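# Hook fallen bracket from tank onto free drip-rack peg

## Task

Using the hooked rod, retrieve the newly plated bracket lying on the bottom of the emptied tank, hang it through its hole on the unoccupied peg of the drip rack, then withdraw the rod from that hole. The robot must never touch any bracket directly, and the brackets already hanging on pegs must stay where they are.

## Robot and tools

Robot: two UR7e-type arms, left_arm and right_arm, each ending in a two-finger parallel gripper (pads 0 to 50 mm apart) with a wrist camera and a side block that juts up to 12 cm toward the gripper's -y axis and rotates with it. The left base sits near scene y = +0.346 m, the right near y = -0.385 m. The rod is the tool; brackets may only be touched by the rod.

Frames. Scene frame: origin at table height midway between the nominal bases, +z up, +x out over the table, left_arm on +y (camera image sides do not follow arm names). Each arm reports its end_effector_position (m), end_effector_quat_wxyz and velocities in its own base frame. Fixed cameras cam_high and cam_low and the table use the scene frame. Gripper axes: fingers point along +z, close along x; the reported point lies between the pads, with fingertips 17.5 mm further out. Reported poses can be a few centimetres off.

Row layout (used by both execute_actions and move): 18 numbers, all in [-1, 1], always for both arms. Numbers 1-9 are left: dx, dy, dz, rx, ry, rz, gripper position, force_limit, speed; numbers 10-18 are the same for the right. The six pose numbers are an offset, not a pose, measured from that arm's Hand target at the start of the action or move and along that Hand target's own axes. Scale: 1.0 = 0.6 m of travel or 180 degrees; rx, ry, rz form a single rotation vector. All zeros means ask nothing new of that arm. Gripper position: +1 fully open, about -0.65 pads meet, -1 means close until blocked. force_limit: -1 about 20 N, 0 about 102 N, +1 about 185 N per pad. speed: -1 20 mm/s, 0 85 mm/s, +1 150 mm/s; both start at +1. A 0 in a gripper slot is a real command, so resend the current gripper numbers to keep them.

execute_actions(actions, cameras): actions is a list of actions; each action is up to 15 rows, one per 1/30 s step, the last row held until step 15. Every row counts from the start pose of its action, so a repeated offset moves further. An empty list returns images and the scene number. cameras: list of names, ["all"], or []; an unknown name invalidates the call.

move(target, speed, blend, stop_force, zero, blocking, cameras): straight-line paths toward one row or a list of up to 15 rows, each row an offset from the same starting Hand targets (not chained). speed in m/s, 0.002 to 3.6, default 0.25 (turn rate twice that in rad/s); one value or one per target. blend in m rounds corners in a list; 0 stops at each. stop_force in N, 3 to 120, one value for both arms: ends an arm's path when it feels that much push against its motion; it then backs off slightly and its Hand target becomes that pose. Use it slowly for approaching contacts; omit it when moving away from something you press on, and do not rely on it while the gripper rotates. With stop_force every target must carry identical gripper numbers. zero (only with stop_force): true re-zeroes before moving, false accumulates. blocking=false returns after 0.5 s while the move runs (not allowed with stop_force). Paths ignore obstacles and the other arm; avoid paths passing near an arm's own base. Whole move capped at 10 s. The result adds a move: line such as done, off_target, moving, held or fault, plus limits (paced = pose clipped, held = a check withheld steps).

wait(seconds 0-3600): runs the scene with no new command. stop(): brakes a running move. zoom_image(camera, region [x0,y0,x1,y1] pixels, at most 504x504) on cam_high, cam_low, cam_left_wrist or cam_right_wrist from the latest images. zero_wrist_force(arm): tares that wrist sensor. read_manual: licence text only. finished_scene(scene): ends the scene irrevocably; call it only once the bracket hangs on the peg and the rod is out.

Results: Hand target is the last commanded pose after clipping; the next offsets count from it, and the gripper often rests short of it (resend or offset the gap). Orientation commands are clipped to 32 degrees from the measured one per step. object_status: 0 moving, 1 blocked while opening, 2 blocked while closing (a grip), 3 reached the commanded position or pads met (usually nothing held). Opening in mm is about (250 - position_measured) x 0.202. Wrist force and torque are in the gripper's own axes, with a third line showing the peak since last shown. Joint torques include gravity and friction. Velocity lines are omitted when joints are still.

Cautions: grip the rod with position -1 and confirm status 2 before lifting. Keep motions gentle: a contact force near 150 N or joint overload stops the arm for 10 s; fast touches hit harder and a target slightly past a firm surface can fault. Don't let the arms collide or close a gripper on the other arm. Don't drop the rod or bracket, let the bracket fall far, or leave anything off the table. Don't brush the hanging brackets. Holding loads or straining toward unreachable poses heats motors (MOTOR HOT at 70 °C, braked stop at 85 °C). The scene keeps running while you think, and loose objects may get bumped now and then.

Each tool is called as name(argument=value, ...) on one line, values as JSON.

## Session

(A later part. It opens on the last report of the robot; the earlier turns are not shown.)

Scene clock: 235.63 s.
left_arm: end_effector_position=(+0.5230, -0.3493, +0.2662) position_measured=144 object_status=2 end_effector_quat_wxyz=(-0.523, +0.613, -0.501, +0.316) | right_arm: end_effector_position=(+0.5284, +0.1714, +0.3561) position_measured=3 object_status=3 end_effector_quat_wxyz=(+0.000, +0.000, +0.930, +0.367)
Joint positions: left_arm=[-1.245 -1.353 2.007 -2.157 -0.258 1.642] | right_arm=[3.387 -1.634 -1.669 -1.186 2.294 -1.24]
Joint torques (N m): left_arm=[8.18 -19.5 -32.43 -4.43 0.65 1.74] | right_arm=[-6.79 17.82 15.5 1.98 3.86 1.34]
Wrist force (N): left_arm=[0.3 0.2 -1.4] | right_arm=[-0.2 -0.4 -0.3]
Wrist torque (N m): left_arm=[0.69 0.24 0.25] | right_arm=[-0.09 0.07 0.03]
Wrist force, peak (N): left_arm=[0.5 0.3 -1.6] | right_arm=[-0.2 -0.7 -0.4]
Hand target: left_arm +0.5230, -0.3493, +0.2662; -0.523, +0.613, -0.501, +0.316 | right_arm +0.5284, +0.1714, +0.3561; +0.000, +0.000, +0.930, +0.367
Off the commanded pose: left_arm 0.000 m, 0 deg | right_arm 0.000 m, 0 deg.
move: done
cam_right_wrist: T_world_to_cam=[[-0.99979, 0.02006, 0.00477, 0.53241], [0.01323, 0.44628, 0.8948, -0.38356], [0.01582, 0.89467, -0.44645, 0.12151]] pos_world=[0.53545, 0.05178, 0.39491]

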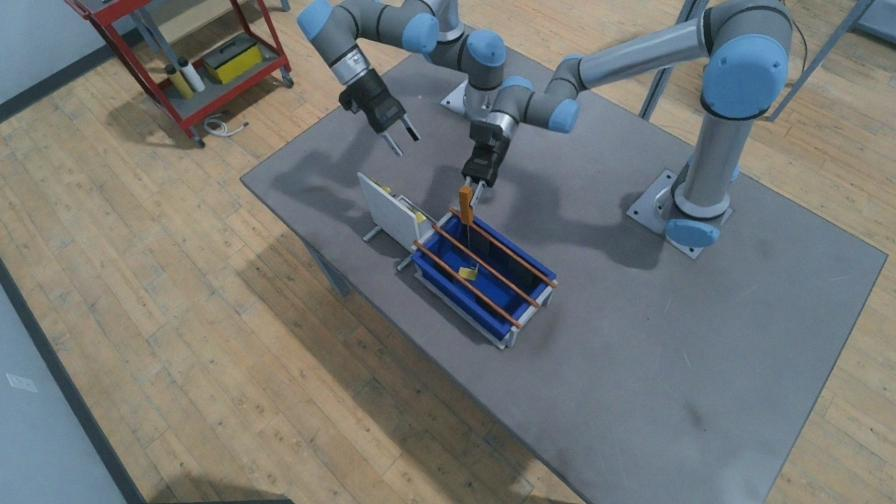

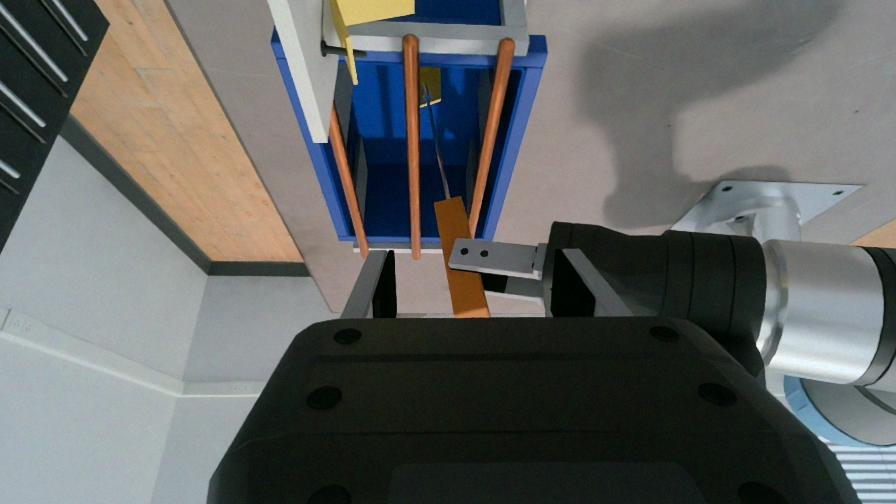

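move(target=[-0.0195,0,0,0,0,0,-1,-0.5,-0.6,0,0,0,0,0,0,1,1,1], speed=0.03, stop_force=5, cameras=["cam_high","cam_right_wrist"])

zoom_image(camera="cam_right_wrist", region=[390, 50, 470, 140])

zoom_image(camera="cam_high", region=[440, 235, 500, 295])

Scene clock: 246.73 s.
left_arm: end_effector_position=(+0.5195, -0.3383, +0.2678) position_measured=144 object_status=2 end_effector_quat_wxyz=(-0.523, +0.613, -0.501, +0.316) | right_arm: end_effector_position=(+0.5284, +0.1714, +0.3561) position_measured=3 object_status=3 end_effector_quat_wxyz=(+0.000, +0.000, +0.930, +0.367)
Joint positions: left_arm=[-1.245 -1.379 2.036 -2.161 -0.257 1.644] | right_arm=[3.387 -1.634 -1.669 -1.186 2.294 -1.24]
Joint torques (N m): left_arm=[1.6 -18.28 -32.5 -1.47 4.86 0.79] | right_arm=[-7.4 17.48 15.24 2.24 3.87 1.46]
Wrist force (N): left_arm=[0.3 0.3 -1.3] | right_arm=[-0.3 -0.4 0.0]
Wrist torque (N m): left_arm=[0.70 0.25 0.15] | right_arm=[-0.09 0.08 0.04]
Wrist force, peak (N): left_arm=[0.9 0.5 -1.3] | right_arm=[0.4 -0.7 -0.4]
Hand target: left_arm +0.5195, -0.3383, +0.2678; -0.523, +0.613, -0.501, +0.316 | right_arm +0.5284, +0.1714, +0.3561; +0.000, +0.000, +0.930, +0.367
Off the commanded pose: left_arm 0.000 m, 0 deg | right_arm 0.000 m, 0 deg.
move: done
cam_right_wrist: T_world_to_cam=[[-0.99979, 0.02006, 0.00477, 0.53241], [0.01323, 0.44628, 0.8948, -0.38356], [0.01582, 0.89467, -0.44645, 0.12151]] pos_world=[0.53545, 0.05178, 0.39491]

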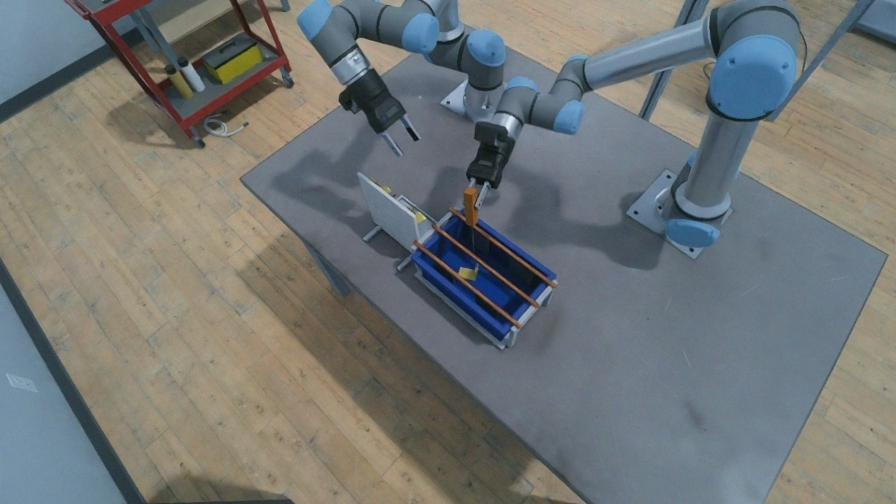

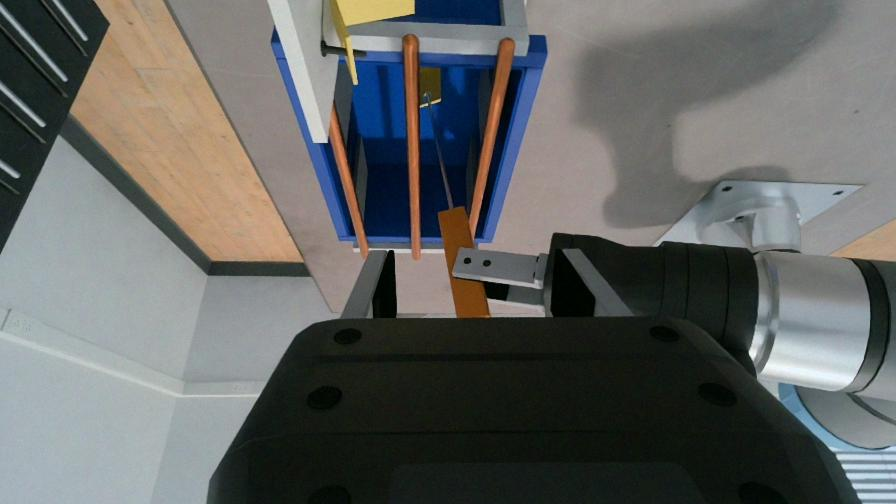

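Scaled by 5.600 from the camera's image (finer frame: 1280x720).

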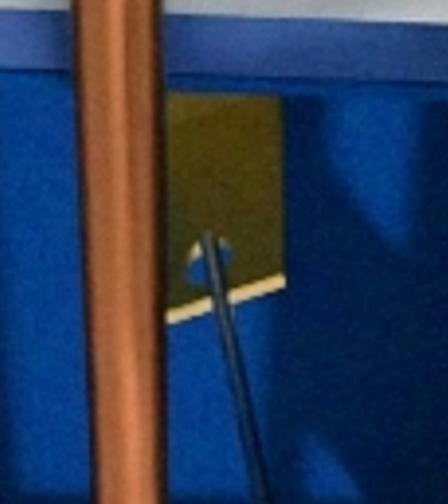

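Scaled by 8.400 from the camera's image (finer frame: 1280x720).

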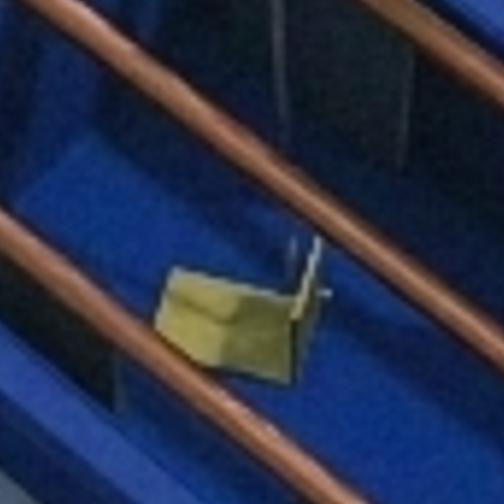

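move(target=[[-0.0025,0,0,0,0,0,-1,-0.5,-0.6,0,0,0,0,0,0,1,1,1],[-0.00597,-0.02394,-0.00639,0,0,0,-1,-0.5,-0.6,0,0,0,0,0,0,1,1,1]], speed=0.03, cameras=["cam_high","cam_right_wrist"])

zoom_image(camera="cam_right_wrist", region=[390, 50, 470, 140])

zoom_image(camera="cam_high", region=[440, 235, 500, 295])

Scene clock: 255.10 s.
left_arm: end_effector_position=(+0.5190, -0.3369, +0.2832) position_measured=144 object_status=2 end_effector_quat_wxyz=(-0.523, +0.614, -0.501, +0.316) | right_arm: end_effector_position=(+0.5284, +0.1714, +0.3561) position_measured=3 object_status=3 end_effector_quat_wxyz=(+0.000, +0.000, +0.930, +0.367)
Joint positions: left_arm=[-1.245 -1.406 2.021 -2.119 -0.257 1.644] | right_arm=[3.387 -1.634 -1.669 -1.186 2.294 -1.24]
Joint torques (N m): left_arm=[7.45 -17.46 -17.12 -4.44 4.58 -1.85] | right_arm=[-7.69 17.83 16.3 2.19 3.87 1.55]
Wrist force (N): left_arm=[0.4 0.6 -1.3] | right_arm=[-0.1 -0.5 -0.4]
Wrist torque (N m): left_arm=[0.68 0.24 0.19] | right_arm=[-0.10 0.04 0.03]
Wrist force, peak (N): left_arm=[0.5 1.2 -1.3] | right_arm=[-0.5 -0.6 -0.5]
Hand target: left_arm +0.5190, -0.3368, +0.2830; -0.523, +0.613, -0.501, +0.316 | right_arm +0.5284, +0.1714, +0.3561; +0.000, +0.000, +0.930, +0.367
Off the commanded pose: left_arm 0.000 m, 0 deg | right_arm 0.000 m, 0 deg.
move: done
cam_right_wrist: T_world_to_cam=[[-0.99979, 0.02006, 0.00477, 0.53241], [0.01323, 0.44628, 0.8948, -0.38356], [0.01582, 0.89467, -0.44645, 0.12151]] pos_world=[0.53545, 0.05178, 0.39491]

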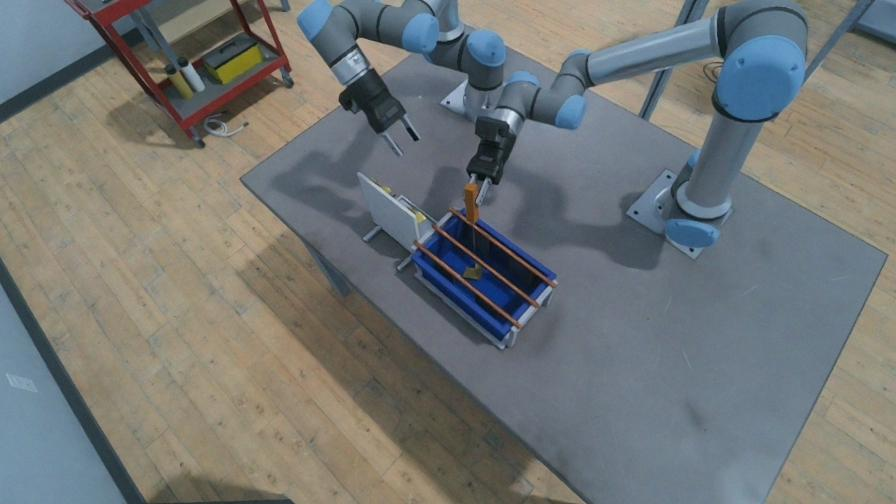

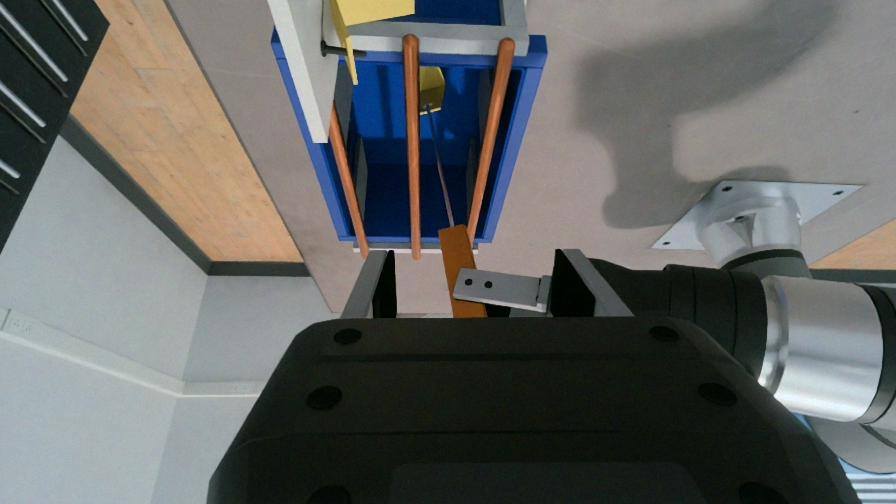

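Scaled by 5.600 from the camera's image (finer frame: 1280x720).

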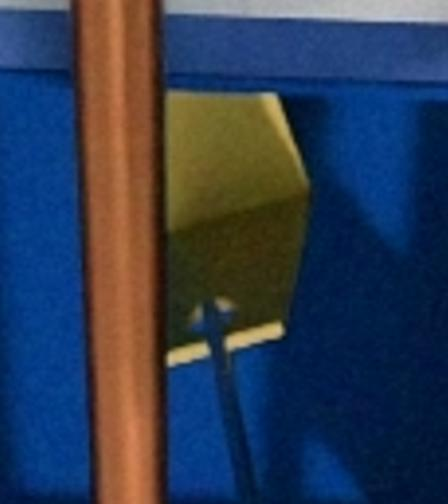

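Scaled by 8.400 from the camera's image (finer frame: 1280x720).

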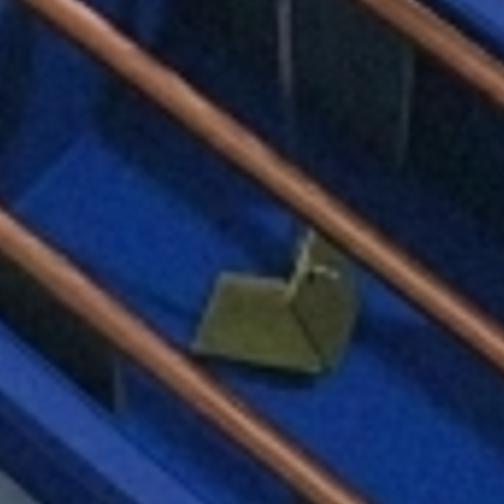

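move(target=[[-0.00278,-0.01915,-0.00511,0,0,0,-1,-0.5,-0.6,0,0,0,0,0,0,1,1,1],[0.02709,-0.03655,0.0126,-0.0419,0.0551,0.0555,-1,-0.5,-0.6,0,0,0,0,0,0,1,1,1]], speed=0.04, cameras=["cam_high","cam_right_wrist"])

zoom_image(camera="cam_right_wrist", region=[380, 40, 520, 200])

zoom_image(camera="cam_high", region=[440, 235, 500, 295])

Scene clock: 286.30 s.
left_arm: end_effector_position=(+0.5370, -0.3508, +0.2999) position_measured=144 object_status=2 end_effector_quat_wxyz=(-0.462, +0.571, -0.615, +0.287) end_effector_velocity=(+0.000, +0.001, +0.000) end_effector_angular_velocity=(+0.002, -0.003, +0.003) | right_arm: end_effector_position=(+0.5284, +0.1714, +0.3561) position_measured=3 object_status=3 end_effector_quat_wxyz=(+0.000, +0.000, +0.930, +0.367)
Joint positions: left_arm=[-1.185 -1.422 2.007 -2.562 -0.461 2.285] | right_arm=[3.387 -1.634 -1.669 -1.186 2.294 -1.24]
Joint velocities: left_arm=[0 0.001 0 0.003 0.005 -0.004] | right_arm=[within noise]
Joint torques (N m): left_arm=[-6.69 -38.25 -18.75 -1.62 4.78 -2.11] | right_arm=[-7.14 17.4 16.53 2.61 3.8 1.46]
Wrist force (N): left_arm=[-0.1 0.8 -1.2] | right_arm=[0.0 -0.3 -0.3]
Wrist torque (N m): left_arm=[0.63 0.23 0.20] | right_arm=[-0.07 0.04 0.03]
Wrist force, peak (N): left_arm=[0.8 2.2 -0.9] | right_arm=[0.2 -0.8 -0.5]
Hand target: left_arm +0.5370, -0.3508, +0.2998; -0.462, +0.571, -0.615, +0.287 | right_arm +0.5284, +0.1714, +0.3561; +0.000, +0.000, +0.930, +0.367
Off the commanded pose: left_arm 0.000 m, 0 deg | right_arm 0.000 m, 0 deg.
move: done
cam_right_wrist: T_world_to_cam=[[-0.99979, 0.02006, 0.00477, 0.53241], [0.01323, 0.44628, 0.8948, -0.38356], [0.01582, 0.89467, -0.44645, 0.12151]] pos_world=[0.53545, 0.05178, 0.39491]

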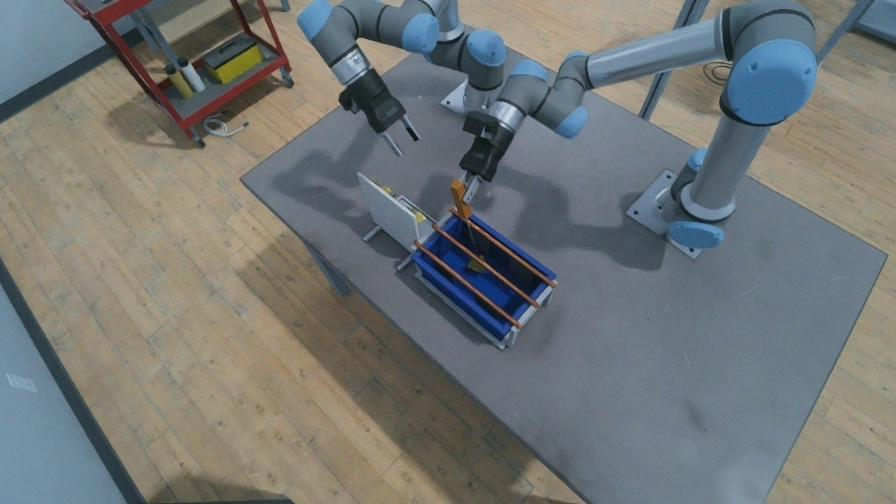

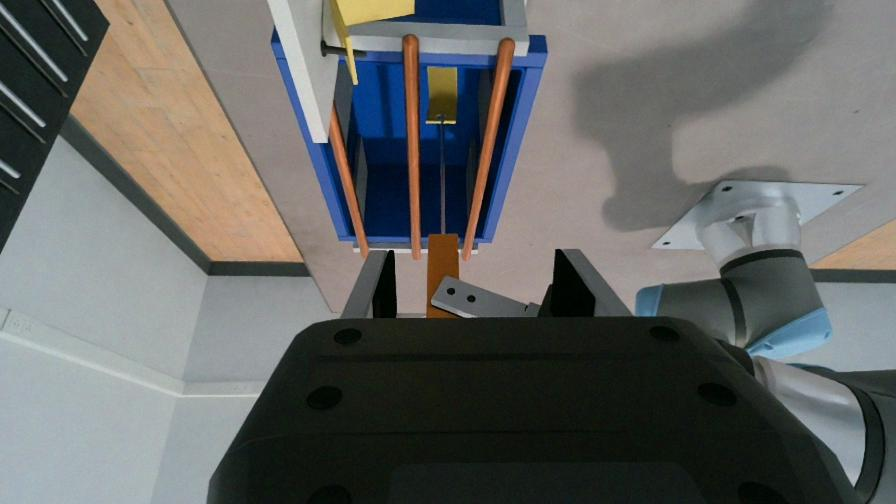

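Scaled by 3.150 from the camera's image (finer frame: 1280x720).

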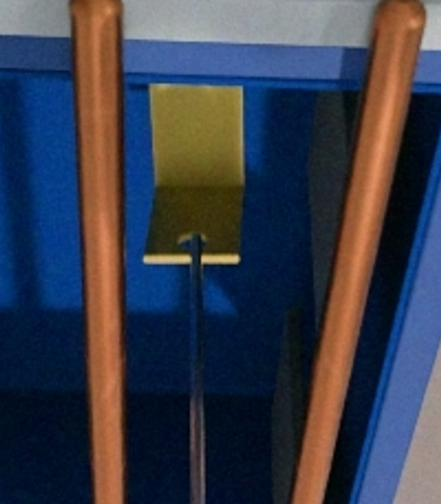

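Scaled by 8.400 from the camera's image (finer frame: 1280x720).

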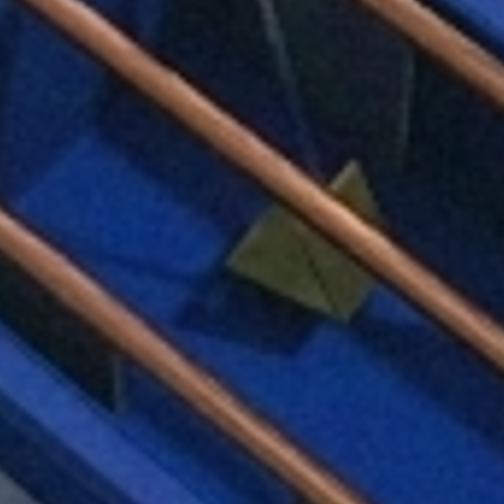

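move(target=[[-0.008,-0.02508,-0.02277,0,0,0,-1,-0.5,-0.6,0,0,0,0,0,0,1,1,1],[-0.06042,-0.21562,-0.1116,0,0,0,-1,-0.5,-0.6,0,0,0,0,0,0,1,1,1]], speed=[0.04, 0.08], blend=[0.005, 0], cameras=["cam_high","cam_right_wrist","cam_low"])

zoom_image(camera="cam_high", region=[340, 130, 540, 290])

zoom_image(camera="cam_right_wrist", region=[260, 0, 560, 200])

Scene clock: 301.57 s.
left_arm: end_effector_position=(+0.5307, -0.3510, +0.4499) position_measured=144 object_status=2 end_effector_quat_wxyz=(-0.462, +0.571, -0.615, +0.287) | right_arm: end_effector_position=(+0.5284, +0.1714, +0.3561) position_measured=3 object_status=3 end_effector_quat_wxyz=(+0.000, +0.000, +0.930, +0.367)
Joint positions: left_arm=[-1.197 -1.573 1.749 -2.131 -0.456 2.259] | right_arm=[3.387 -1.634 -1.669 -1.186 2.294 -1.24]
Joint torques (N m): left_arm=[-6.32 -14.26 -26.28 -3.62 3.3 -0.2] | right_arm=[-6.3 17.55 16.88 2.94 3.67 1.48]
Wrist force (N): left_arm=[0.2 0.8 -0.9] | right_arm=[-0.1 -0.4 -0.6]
Wrist torque (N m): left_arm=[0.63 0.17 0.26] | right_arm=[-0.09 0.06 0.03]
Wrist force, peak (N): left_arm=[0.3 1.7 -0.7] | right_arm=[0.0 -0.8 -0.5]
Hand target: left_arm +0.5307, -0.3510, +0.4498; -0.462, +0.571, -0.615, +0.287 | right_arm +0.5284, +0.1714, +0.3561; +0.000, +0.000, +0.930, +0.367
Off the commanded pose: left_arm 0.000 m, 0 deg | right_arm 0.000 m, 0 deg.
move: done
cam_right_wrist: T_world_to_cam=[[-0.99979, 0.02006, 0.00477, 0.53241], [0.01323, 0.44628, 0.8948, -0.38356], [0.01582, 0.89467, -0.44645, 0.12151]] pos_world=[0.53545, 0.05178, 0.39491]
Images, in order (width x height): cam_high 896x504, cam_low 896x504, cam_right_wrist 896x504.

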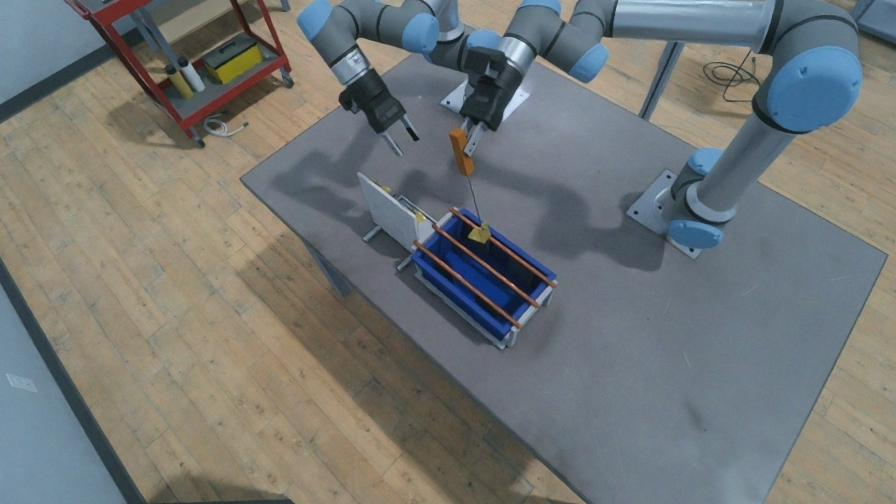

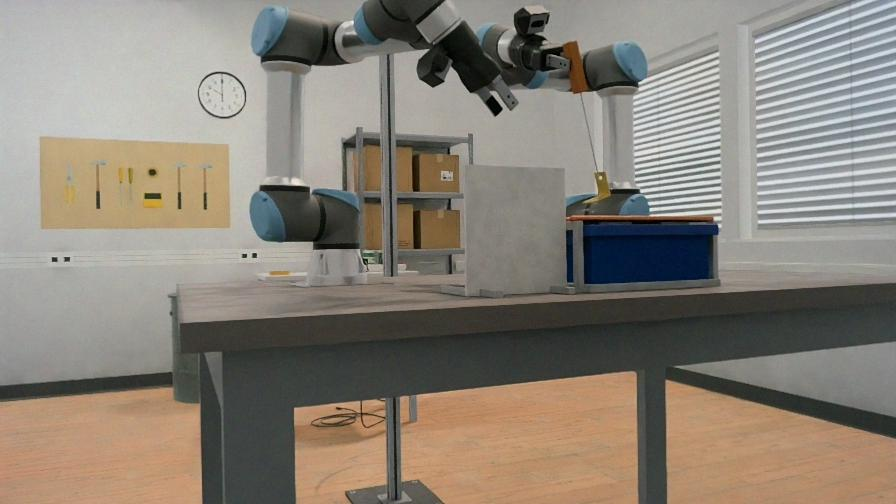

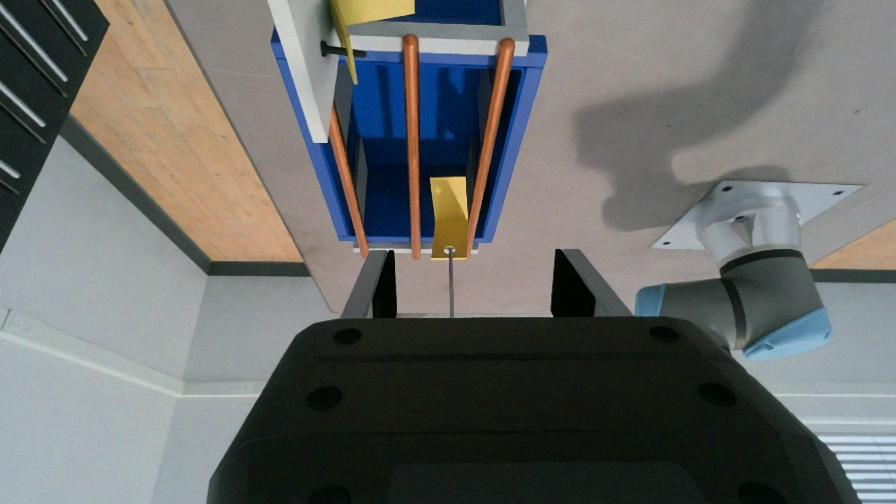

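Scaled by 2.520 from the camera's image (finer frame: 1280x720).

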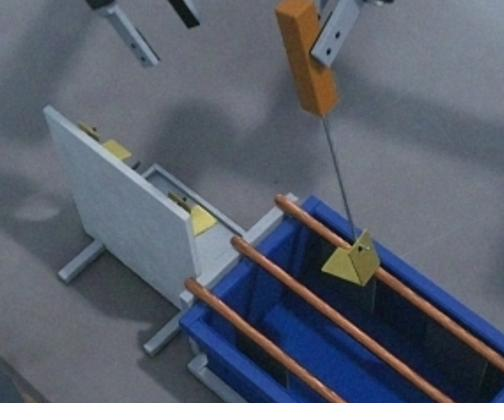

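Scaled by 1.680 from the camera's image (finer frame: 1280x720).

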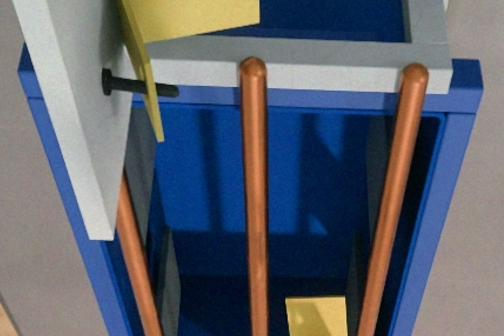

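zoom_image(camera="cam_high", region=[350, 160, 440, 250])

Scaled by 5.600 from the camera's image (finer frame: 1280x720).

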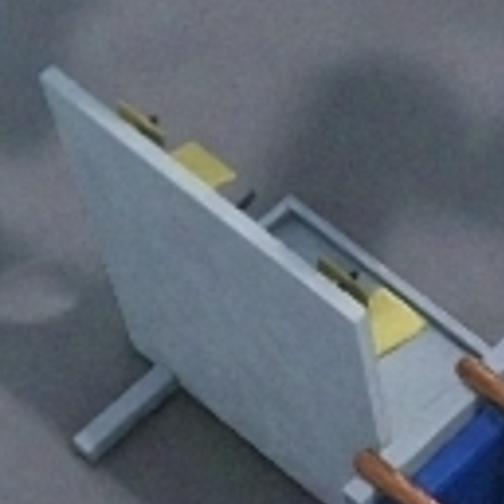

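move(target=[0,0,0,0,0,0,-1,-0.5,-0.6,0.1565,-0.1208,-0.1702,0,-0.1669,0.1784,1,1,1], speed=0.15, cameras=["cam_high","cam_right_wrist"])

Scene clock: 424.07 s.
left_arm: end_effector_position=(+0.5307, -0.3510, +0.4498) position_measured=144 object_status=2 end_effector_quat_wxyz=(-0.462, +0.571, -0.615, +0.287) | right_arm: end_effector_position=(+0.4344, +0.0489, +0.3813) position_measured=3 object_status=3 end_effector_quat_wxyz=(+0.138, +0.348, +0.863, +0.340)
Joint positions: left_arm=[-1.197 -1.572 1.749 -2.131 -0.456 2.259] | right_arm=[3.324 -1.14 -2.1 -0.823 1.978 -0.482]
Joint torques (N m): left_arm=[6.33 -14.9 -28.53 -4.48 -0.29 0.86] | right_arm=[2.44 2.35 35.38 1.5 2.19 1.48]
Wrist force (N): left_arm=[0.1 0.7 -0.9] | right_arm=[-0.2 -0.2 -0.2]
Wrist torque (N m): left_arm=[0.62 0.17 0.26] | right_arm=[-0.05 0.07 0.08]
Wrist force, peak (N): left_arm=[0.2 1.0 -1.2] | right_arm=[0.2 -0.9 -1.0]
Hand target: left_arm +0.5307, -0.3510, +0.4498; -0.462, +0.571, -0.615, +0.287 | right_arm +0.4344, +0.0488, +0.3813; +0.138, +0.349, +0.863, +0.340
Off the commanded pose: left_arm 0.000 m, 0 deg | right_arm 0.000 m, 0 deg.
move: done
cam_right_wrist: T_world_to_cam=[[-0.70574, 0.70846, 0.00355, 0.27989], [0.31826, 0.31255, 0.895, -0.47628], [0.63296, 0.63276, -0.44606, -0.01157]] pos_world=[0.35643, -0.0421, 0.42011]

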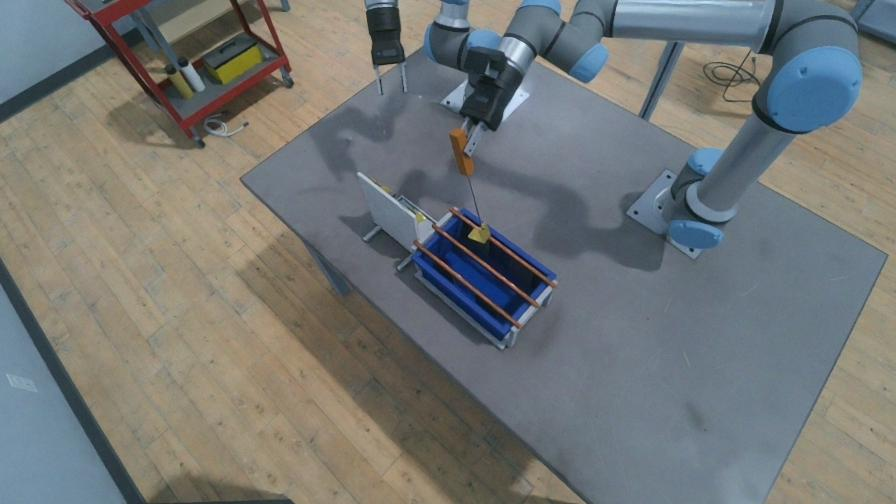

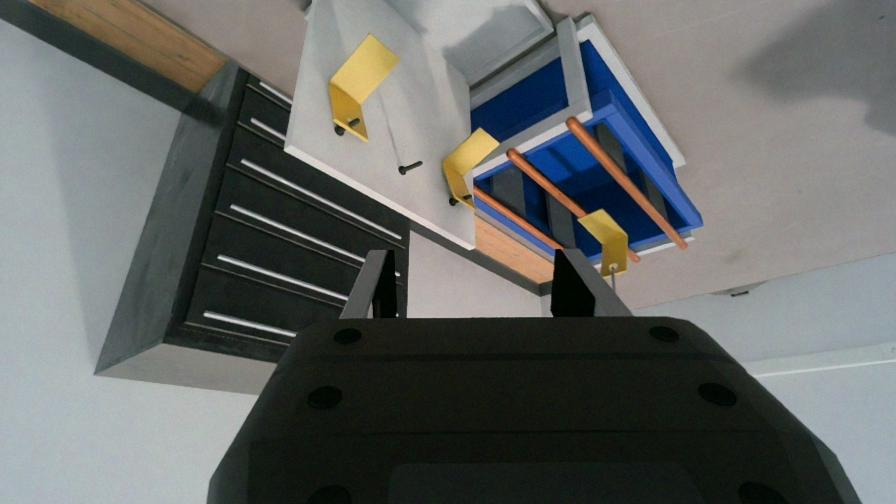

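move(target=[[0.0276,-0.0055,-0.2078,0.063,0.229,0.1067,-1,-0.5,-0.6,0,0,0,0,0,0,1,1,1],[0.2992,0.0416,-0.1848,0.1259,0.4578,0.2134,-1,-0.5,-0.6,0,0,0,0,0,0,1,1,1]], speed=0.15, blend=[0.05,0], cameras=["cam_high","cam_right_wrist"])

zoom_image(camera="cam_high", region=[350, 150, 450, 250])

zoom_image(camera="cam_right_wrist", region=[320, 100, 560, 260])

Scene clock: 454.67 s.
left_arm: end_effector_position=(+0.4347, -0.5394, +0.4300) position_measured=144 object_status=2 end_effector_quat_wxyz=(+0.108, +0.059, +0.837, -0.533) | right_arm: end_effector_position=(+0.4344, +0.0488, +0.3813) position_measured=3 object_status=3 end_effector_quat_wxyz=(+0.138, +0.349, +0.863, +0.340)
Joint positions: left_arm=[-0.913 -1.396 1.744 -3.012 -2.049 3.646] | right_arm=[3.324 -1.14 -2.099 -0.823 1.978 -0.482]
Joint torques (N m): left_arm=[-7.22 -38.22 -27.02 -4.94 -1.84 -0.13] | right_arm=[-4 -6.41 35.4 1.74 1.88 -1.03]
Wrist force (N): left_arm=[0.1 0.8 -0.9] | right_arm=[-0.2 -0.2 0.1]
Wrist torque (N m): left_arm=[0.64 0.21 0.27] | right_arm=[-0.05 0.08 0.07]
Wrist force, peak (N): left_arm=[0.2 1.1 -1.2] | right_arm=[-0.7 -0.5 0.1]
Hand target: left_arm +0.4346, -0.5395, +0.4301; +0.108, +0.059, +0.837, -0.533 | right_arm +0.4344, +0.0488, +0.3813; +0.138, +0.349, +0.863, +0.340
Off the commanded pose: left_arm 0.000 m, 0 deg | right_arm 0.000 m, 0 deg.
move: done
cam_right_wrist: T_world_to_cam=[[-0.70558, 0.70862, 0.00368, 0.27978], [0.31841, 0.3124, 0.89499, -0.47634], [0.63306, 0.63266, -0.44606, -0.01161]] pos_world=[0.35643, -0.0421, 0.42011]

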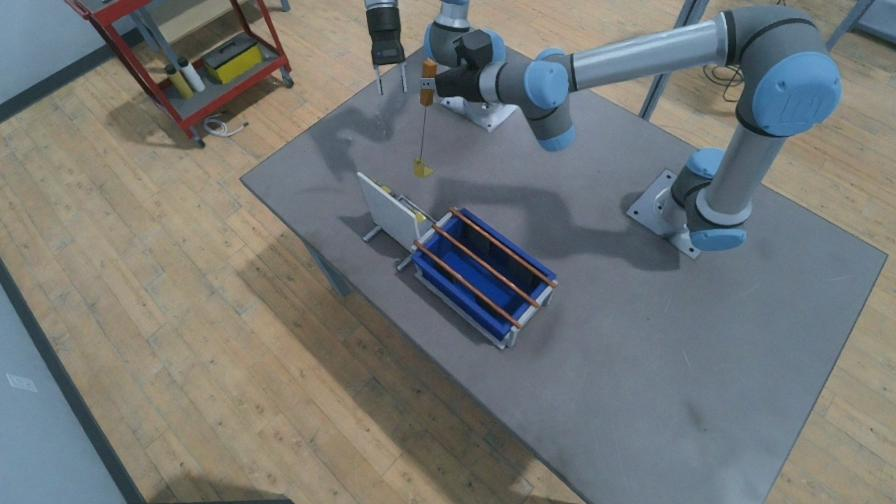

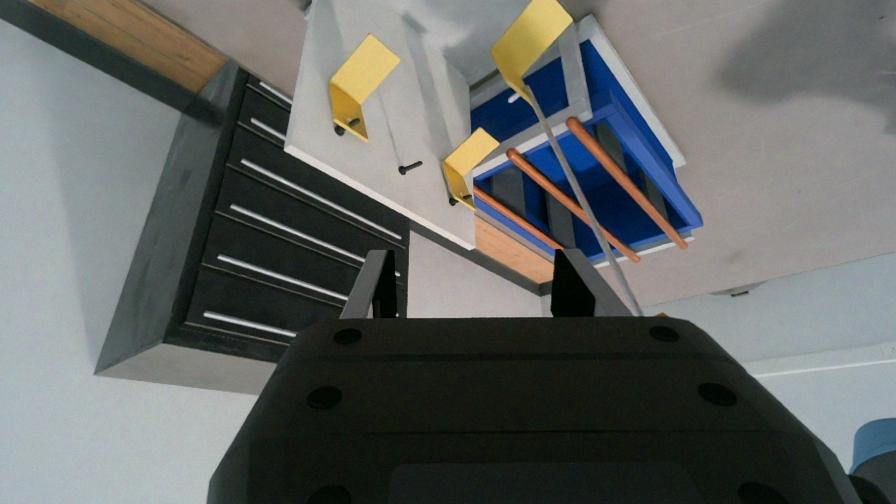

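Scaled by 5.040 from the camera's image (finer frame: 1280x720).

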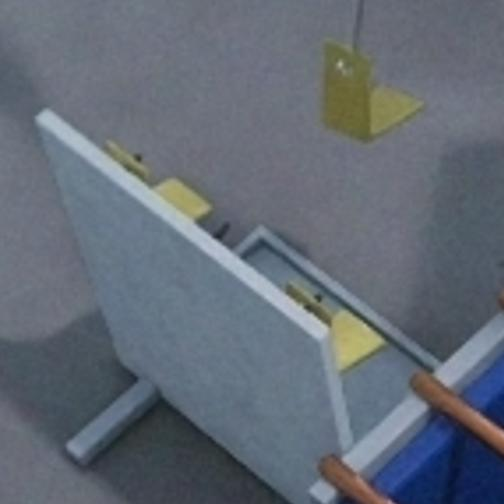

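Scaled by 2.100 from the camera's image (finer frame: 1280x720).

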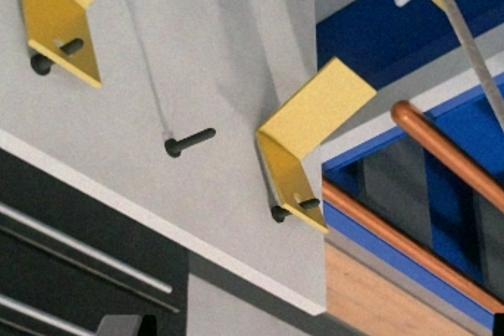

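zoom_image(camera="cam_right_wrist", region=[490, 60, 570, 120])

zoom_image(camera="cam_right_wrist", region=[380, 140, 460, 200])

zoom_image(camera="cam_high", region=[380, 150, 440, 210])

Scaled by 6.300 from the camera's image (finer frame: 1280x720).

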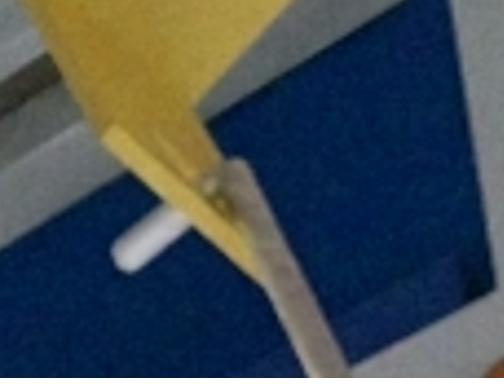

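Scaled by 6.300 from the camera's image (finer frame: 1280x720).

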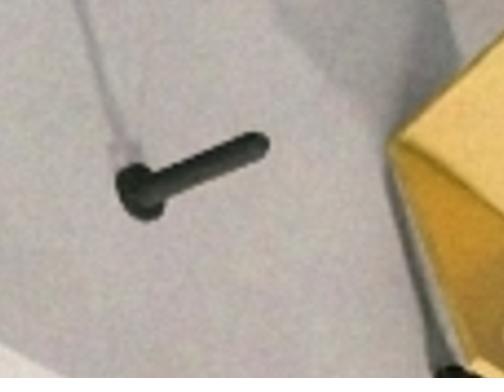

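Scaled by 8.400 from the camera's image (finer frame: 1280x720).

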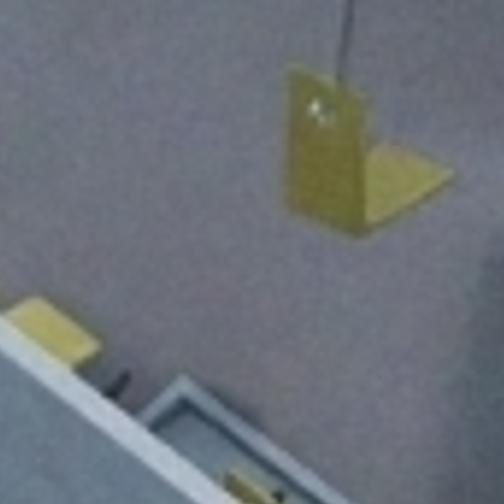

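move(target=[[-0.0021,0.001,-0.0252,0,0,0,-1,-0.5,-0.6,0,0,0,0,0,0,1,1,1],[-0.12663,0.03013,-0.01418,0,0,0,-1,-0.5,-0.6,0,0,0,0,0,0,1,1,1]], speed=0.06, blend=[0.005,0], stop_force=6, cameras=["cam_high","cam_right_wrist"])

zoom_image(camera="cam_right_wrist", region=[380, 130, 480, 210])

zoom_image(camera="cam_high", region=[370, 160, 430, 220])

Scene clock: 505.63 s.
left_arm: end_effector_position=(+0.5111, -0.5229, +0.4361) position_measured=144 object_status=2 end_effector_quat_wxyz=(+0.108, +0.059, +0.837, -0.533) | right_arm: end_effector_position=(+0.4344, +0.0488, +0.3813) position_measured=3 object_status=3 end_effector_quat_wxyz=(+0.138, +0.349, +0.863, +0.340)
Joint positions: left_arm=[-0.78 -1.284 1.581 -2.924 -2.166 3.719] | right_arm=[3.324 -1.14 -2.099 -0.823 1.978 -0.482]
Joint torques (N m): left_arm=[-7.51 -52.85 -26.26 -4.74 1.7 -1.9] | right_arm=[-4.06 -2.99 31.47 3.03 3.04 -1.03]
Wrist force (N): left_arm=[0.1 0.8 -1.2] | right_arm=[-0.2 -0.5 -0.1]
Wrist torque (N m): left_arm=[0.69 0.23 0.18] | right_arm=[-0.10 0.08 0.07]
Wrist force, peak (N): left_arm=[0.5 -0.4 -2.2] | right_arm=[-0.5 -0.8 -0.2]
Hand target: left_arm +0.5111, -0.5229, +0.4361; +0.108, +0.059, +0.837, -0.533 | right_arm +0.4344, +0.0488, +0.3813; +0.138, +0.349, +0.863, +0.340
Off the commanded pose: left_arm 0.000 m, 0 deg | right_arm 0.000 m, 0 deg.
move: done
cam_right_wrist: T_world_to_cam=[[-0.70558, 0.70862, 0.00368, 0.27978], [0.31841, 0.3124, 0.89499, -0.47634], [0.63306, 0.63266, -0.44606, -0.01161]] pos_world=[0.35643, -0.0421, 0.42011]

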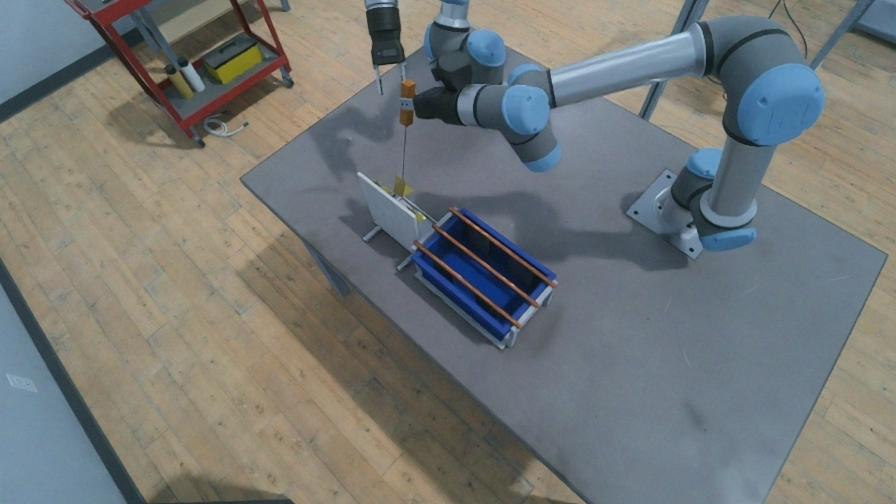

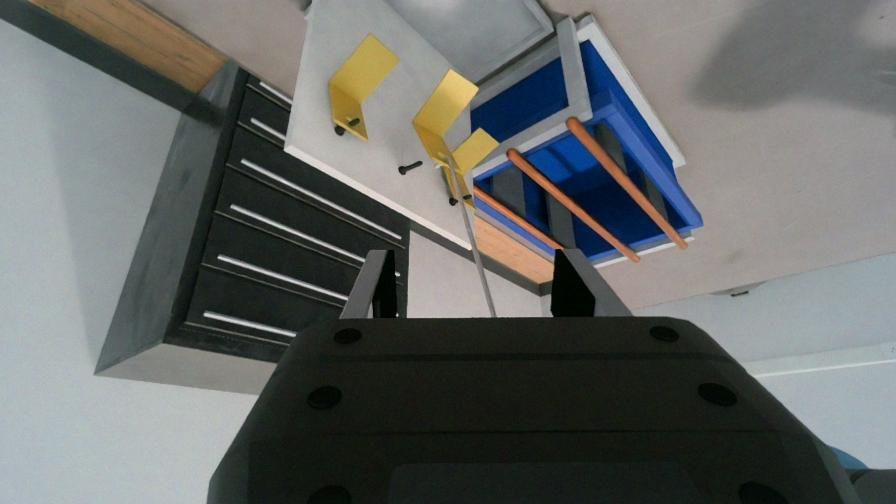

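Scaled by 5.040 from the camera's image (finer frame: 1280x720).

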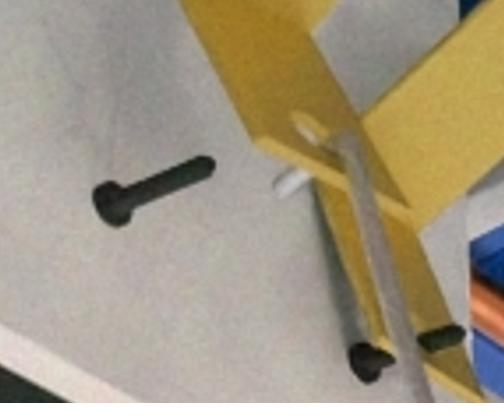

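Scaled by 8.400 from the camera's image (finer frame: 1280x720).

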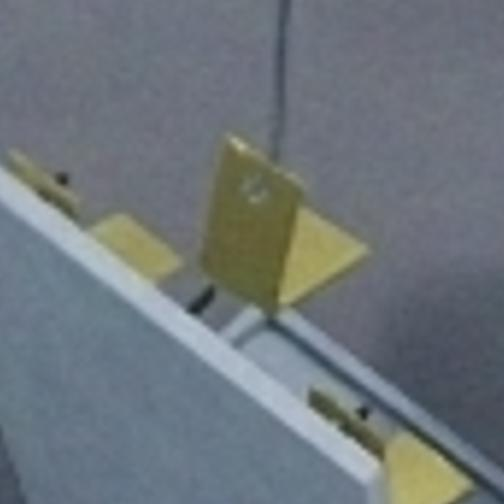

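zoom_image(camera="cam_high", region=[385, 170, 415, 200])

zoom_image(camera="cam_right_wrist", region=[415, 140, 455, 180])

Scaled by 16.800 from the camera's image (finer frame: 1280x720).

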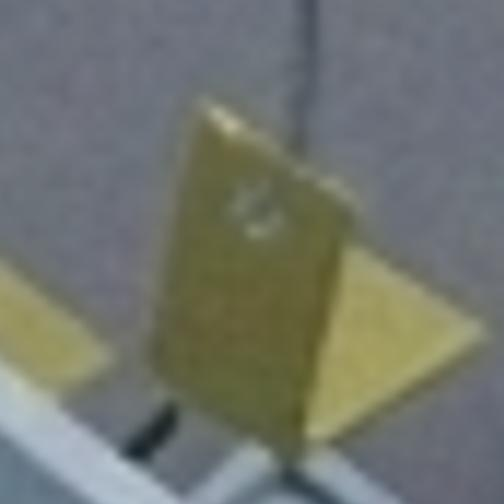

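Scaled by 12.600 from the camera's image (finer frame: 1280x720).

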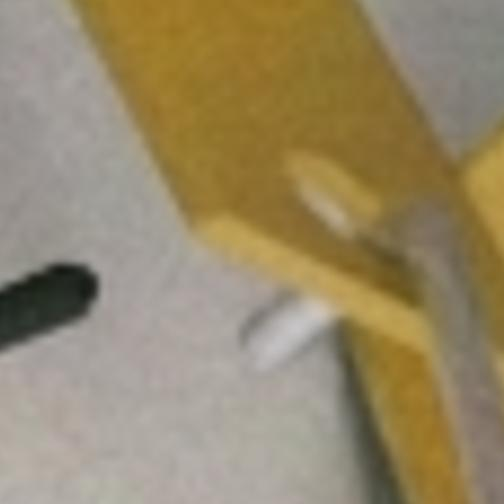

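execute_actions(actions=[], cameras=["cam_left_wrist","cam_high","cam_right_wrist"])

Scene clock: 548.83 s.
left_arm: end_effector_position=(+0.5111, -0.5229, +0.4361) position_measured=144 object_status=2 end_effector_quat_wxyz=(+0.108, +0.059, +0.837, -0.533) | right_arm: end_effector_position=(+0.4344, +0.0488, +0.3813) position_measured=3 object_status=3 end_effector_quat_wxyz=(+0.138, +0.349, +0.863, +0.340)
Joint positions: left_arm=[-0.78 -1.284 1.581 -2.924 -2.166 3.719] | right_arm=[3.324 -1.14 -2.099 -0.823 1.978 -0.482]
Joint velocities: within noise
Joint torques (N m): left_arm=[-4.29 -50.93 -34.2 -2.21 -1.22 0.88] | right_arm=[-3.98 -0.85 28.62 4.26 2.9 -0.98]
Wrist force (N): left_arm=[0.3 0.7 -1.2] | right_arm=[-0.1 -0.5 -0.3]
Wrist torque (N m): left_arm=[0.67 0.22 0.17] | right_arm=[-0.09 0.06 0.07]
Wrist force, peak (N): left_arm=[0.2 1.0 -1.5] | right_arm=[-0.7 -0.7 0.2]
Hand target: left_arm +0.5111, -0.5229, +0.4361; +0.108, +0.059, +0.837, -0.533 | right_arm +0.4344, +0.0488, +0.3813; +0.138, +0.349, +0.863, +0.340
Tool commands: left_gripper/position=-1.0 left_gripper/force_limit=-0.5 left_gripper/speed=-0.6 right_gripper/position=+1.0 right_gripper/force_limit=+1.0 right_gripper/speed=+1.0
Off the commanded pose: left_arm 0.000 m, 0 deg | right_arm 0.000 m, 0 deg.
camera_calibration:
cam_left_wrist: T_world_to_cam=[[-0.97562, -0.00324, -0.21945, 0.59879], [0.15546, 0.69562, -0.70139, 0.61092], [0.15493, -0.7184, -0.67816, -0.02588]] pos_world=[0.49322, -0.44162, 0.54235]
cam_right_wrist: T_world_to_cam=[[-0.70558, 0.70862, 0.00368, 0.27978], [0.31841, 0.3124, 0.89499, -0.47634], [0.63306, 0.63266, -0.44606, -0.01161]] pos_world=[0.35643, -0.0421, 0.42011]
Images, in order (width x height): cam_high 896x504, cam_left_wrist 896x504, cam_right_wrist 896x504.

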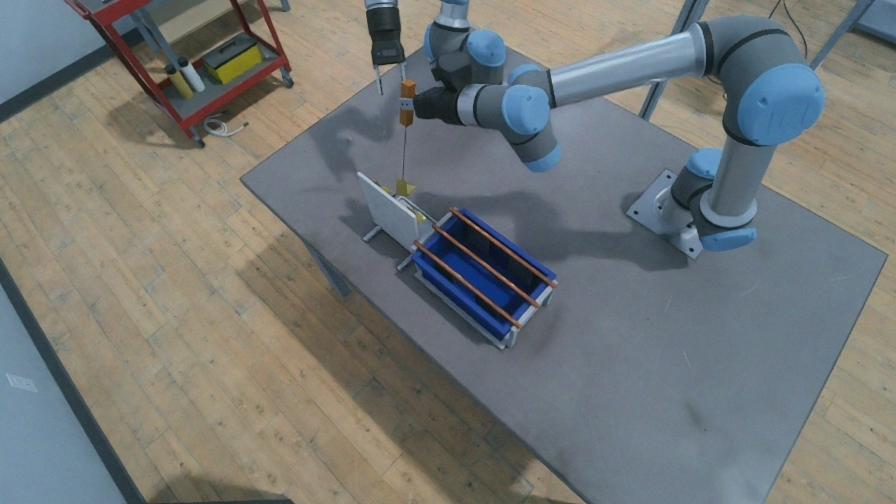

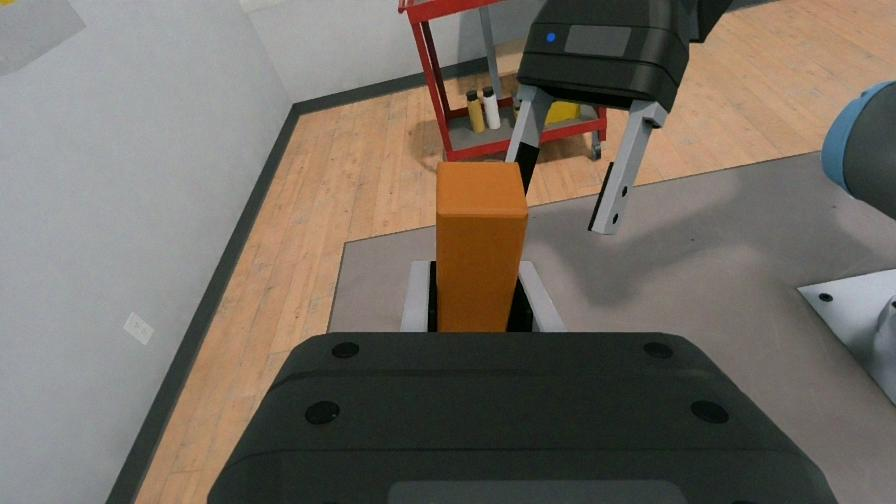

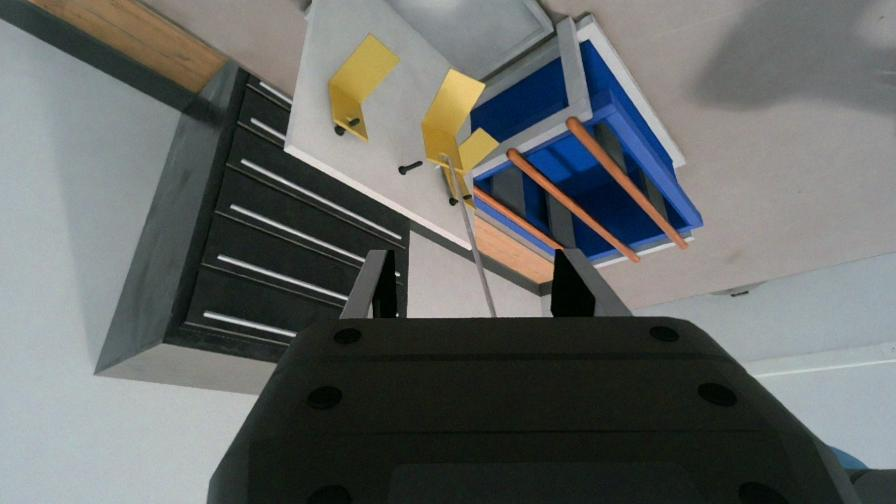

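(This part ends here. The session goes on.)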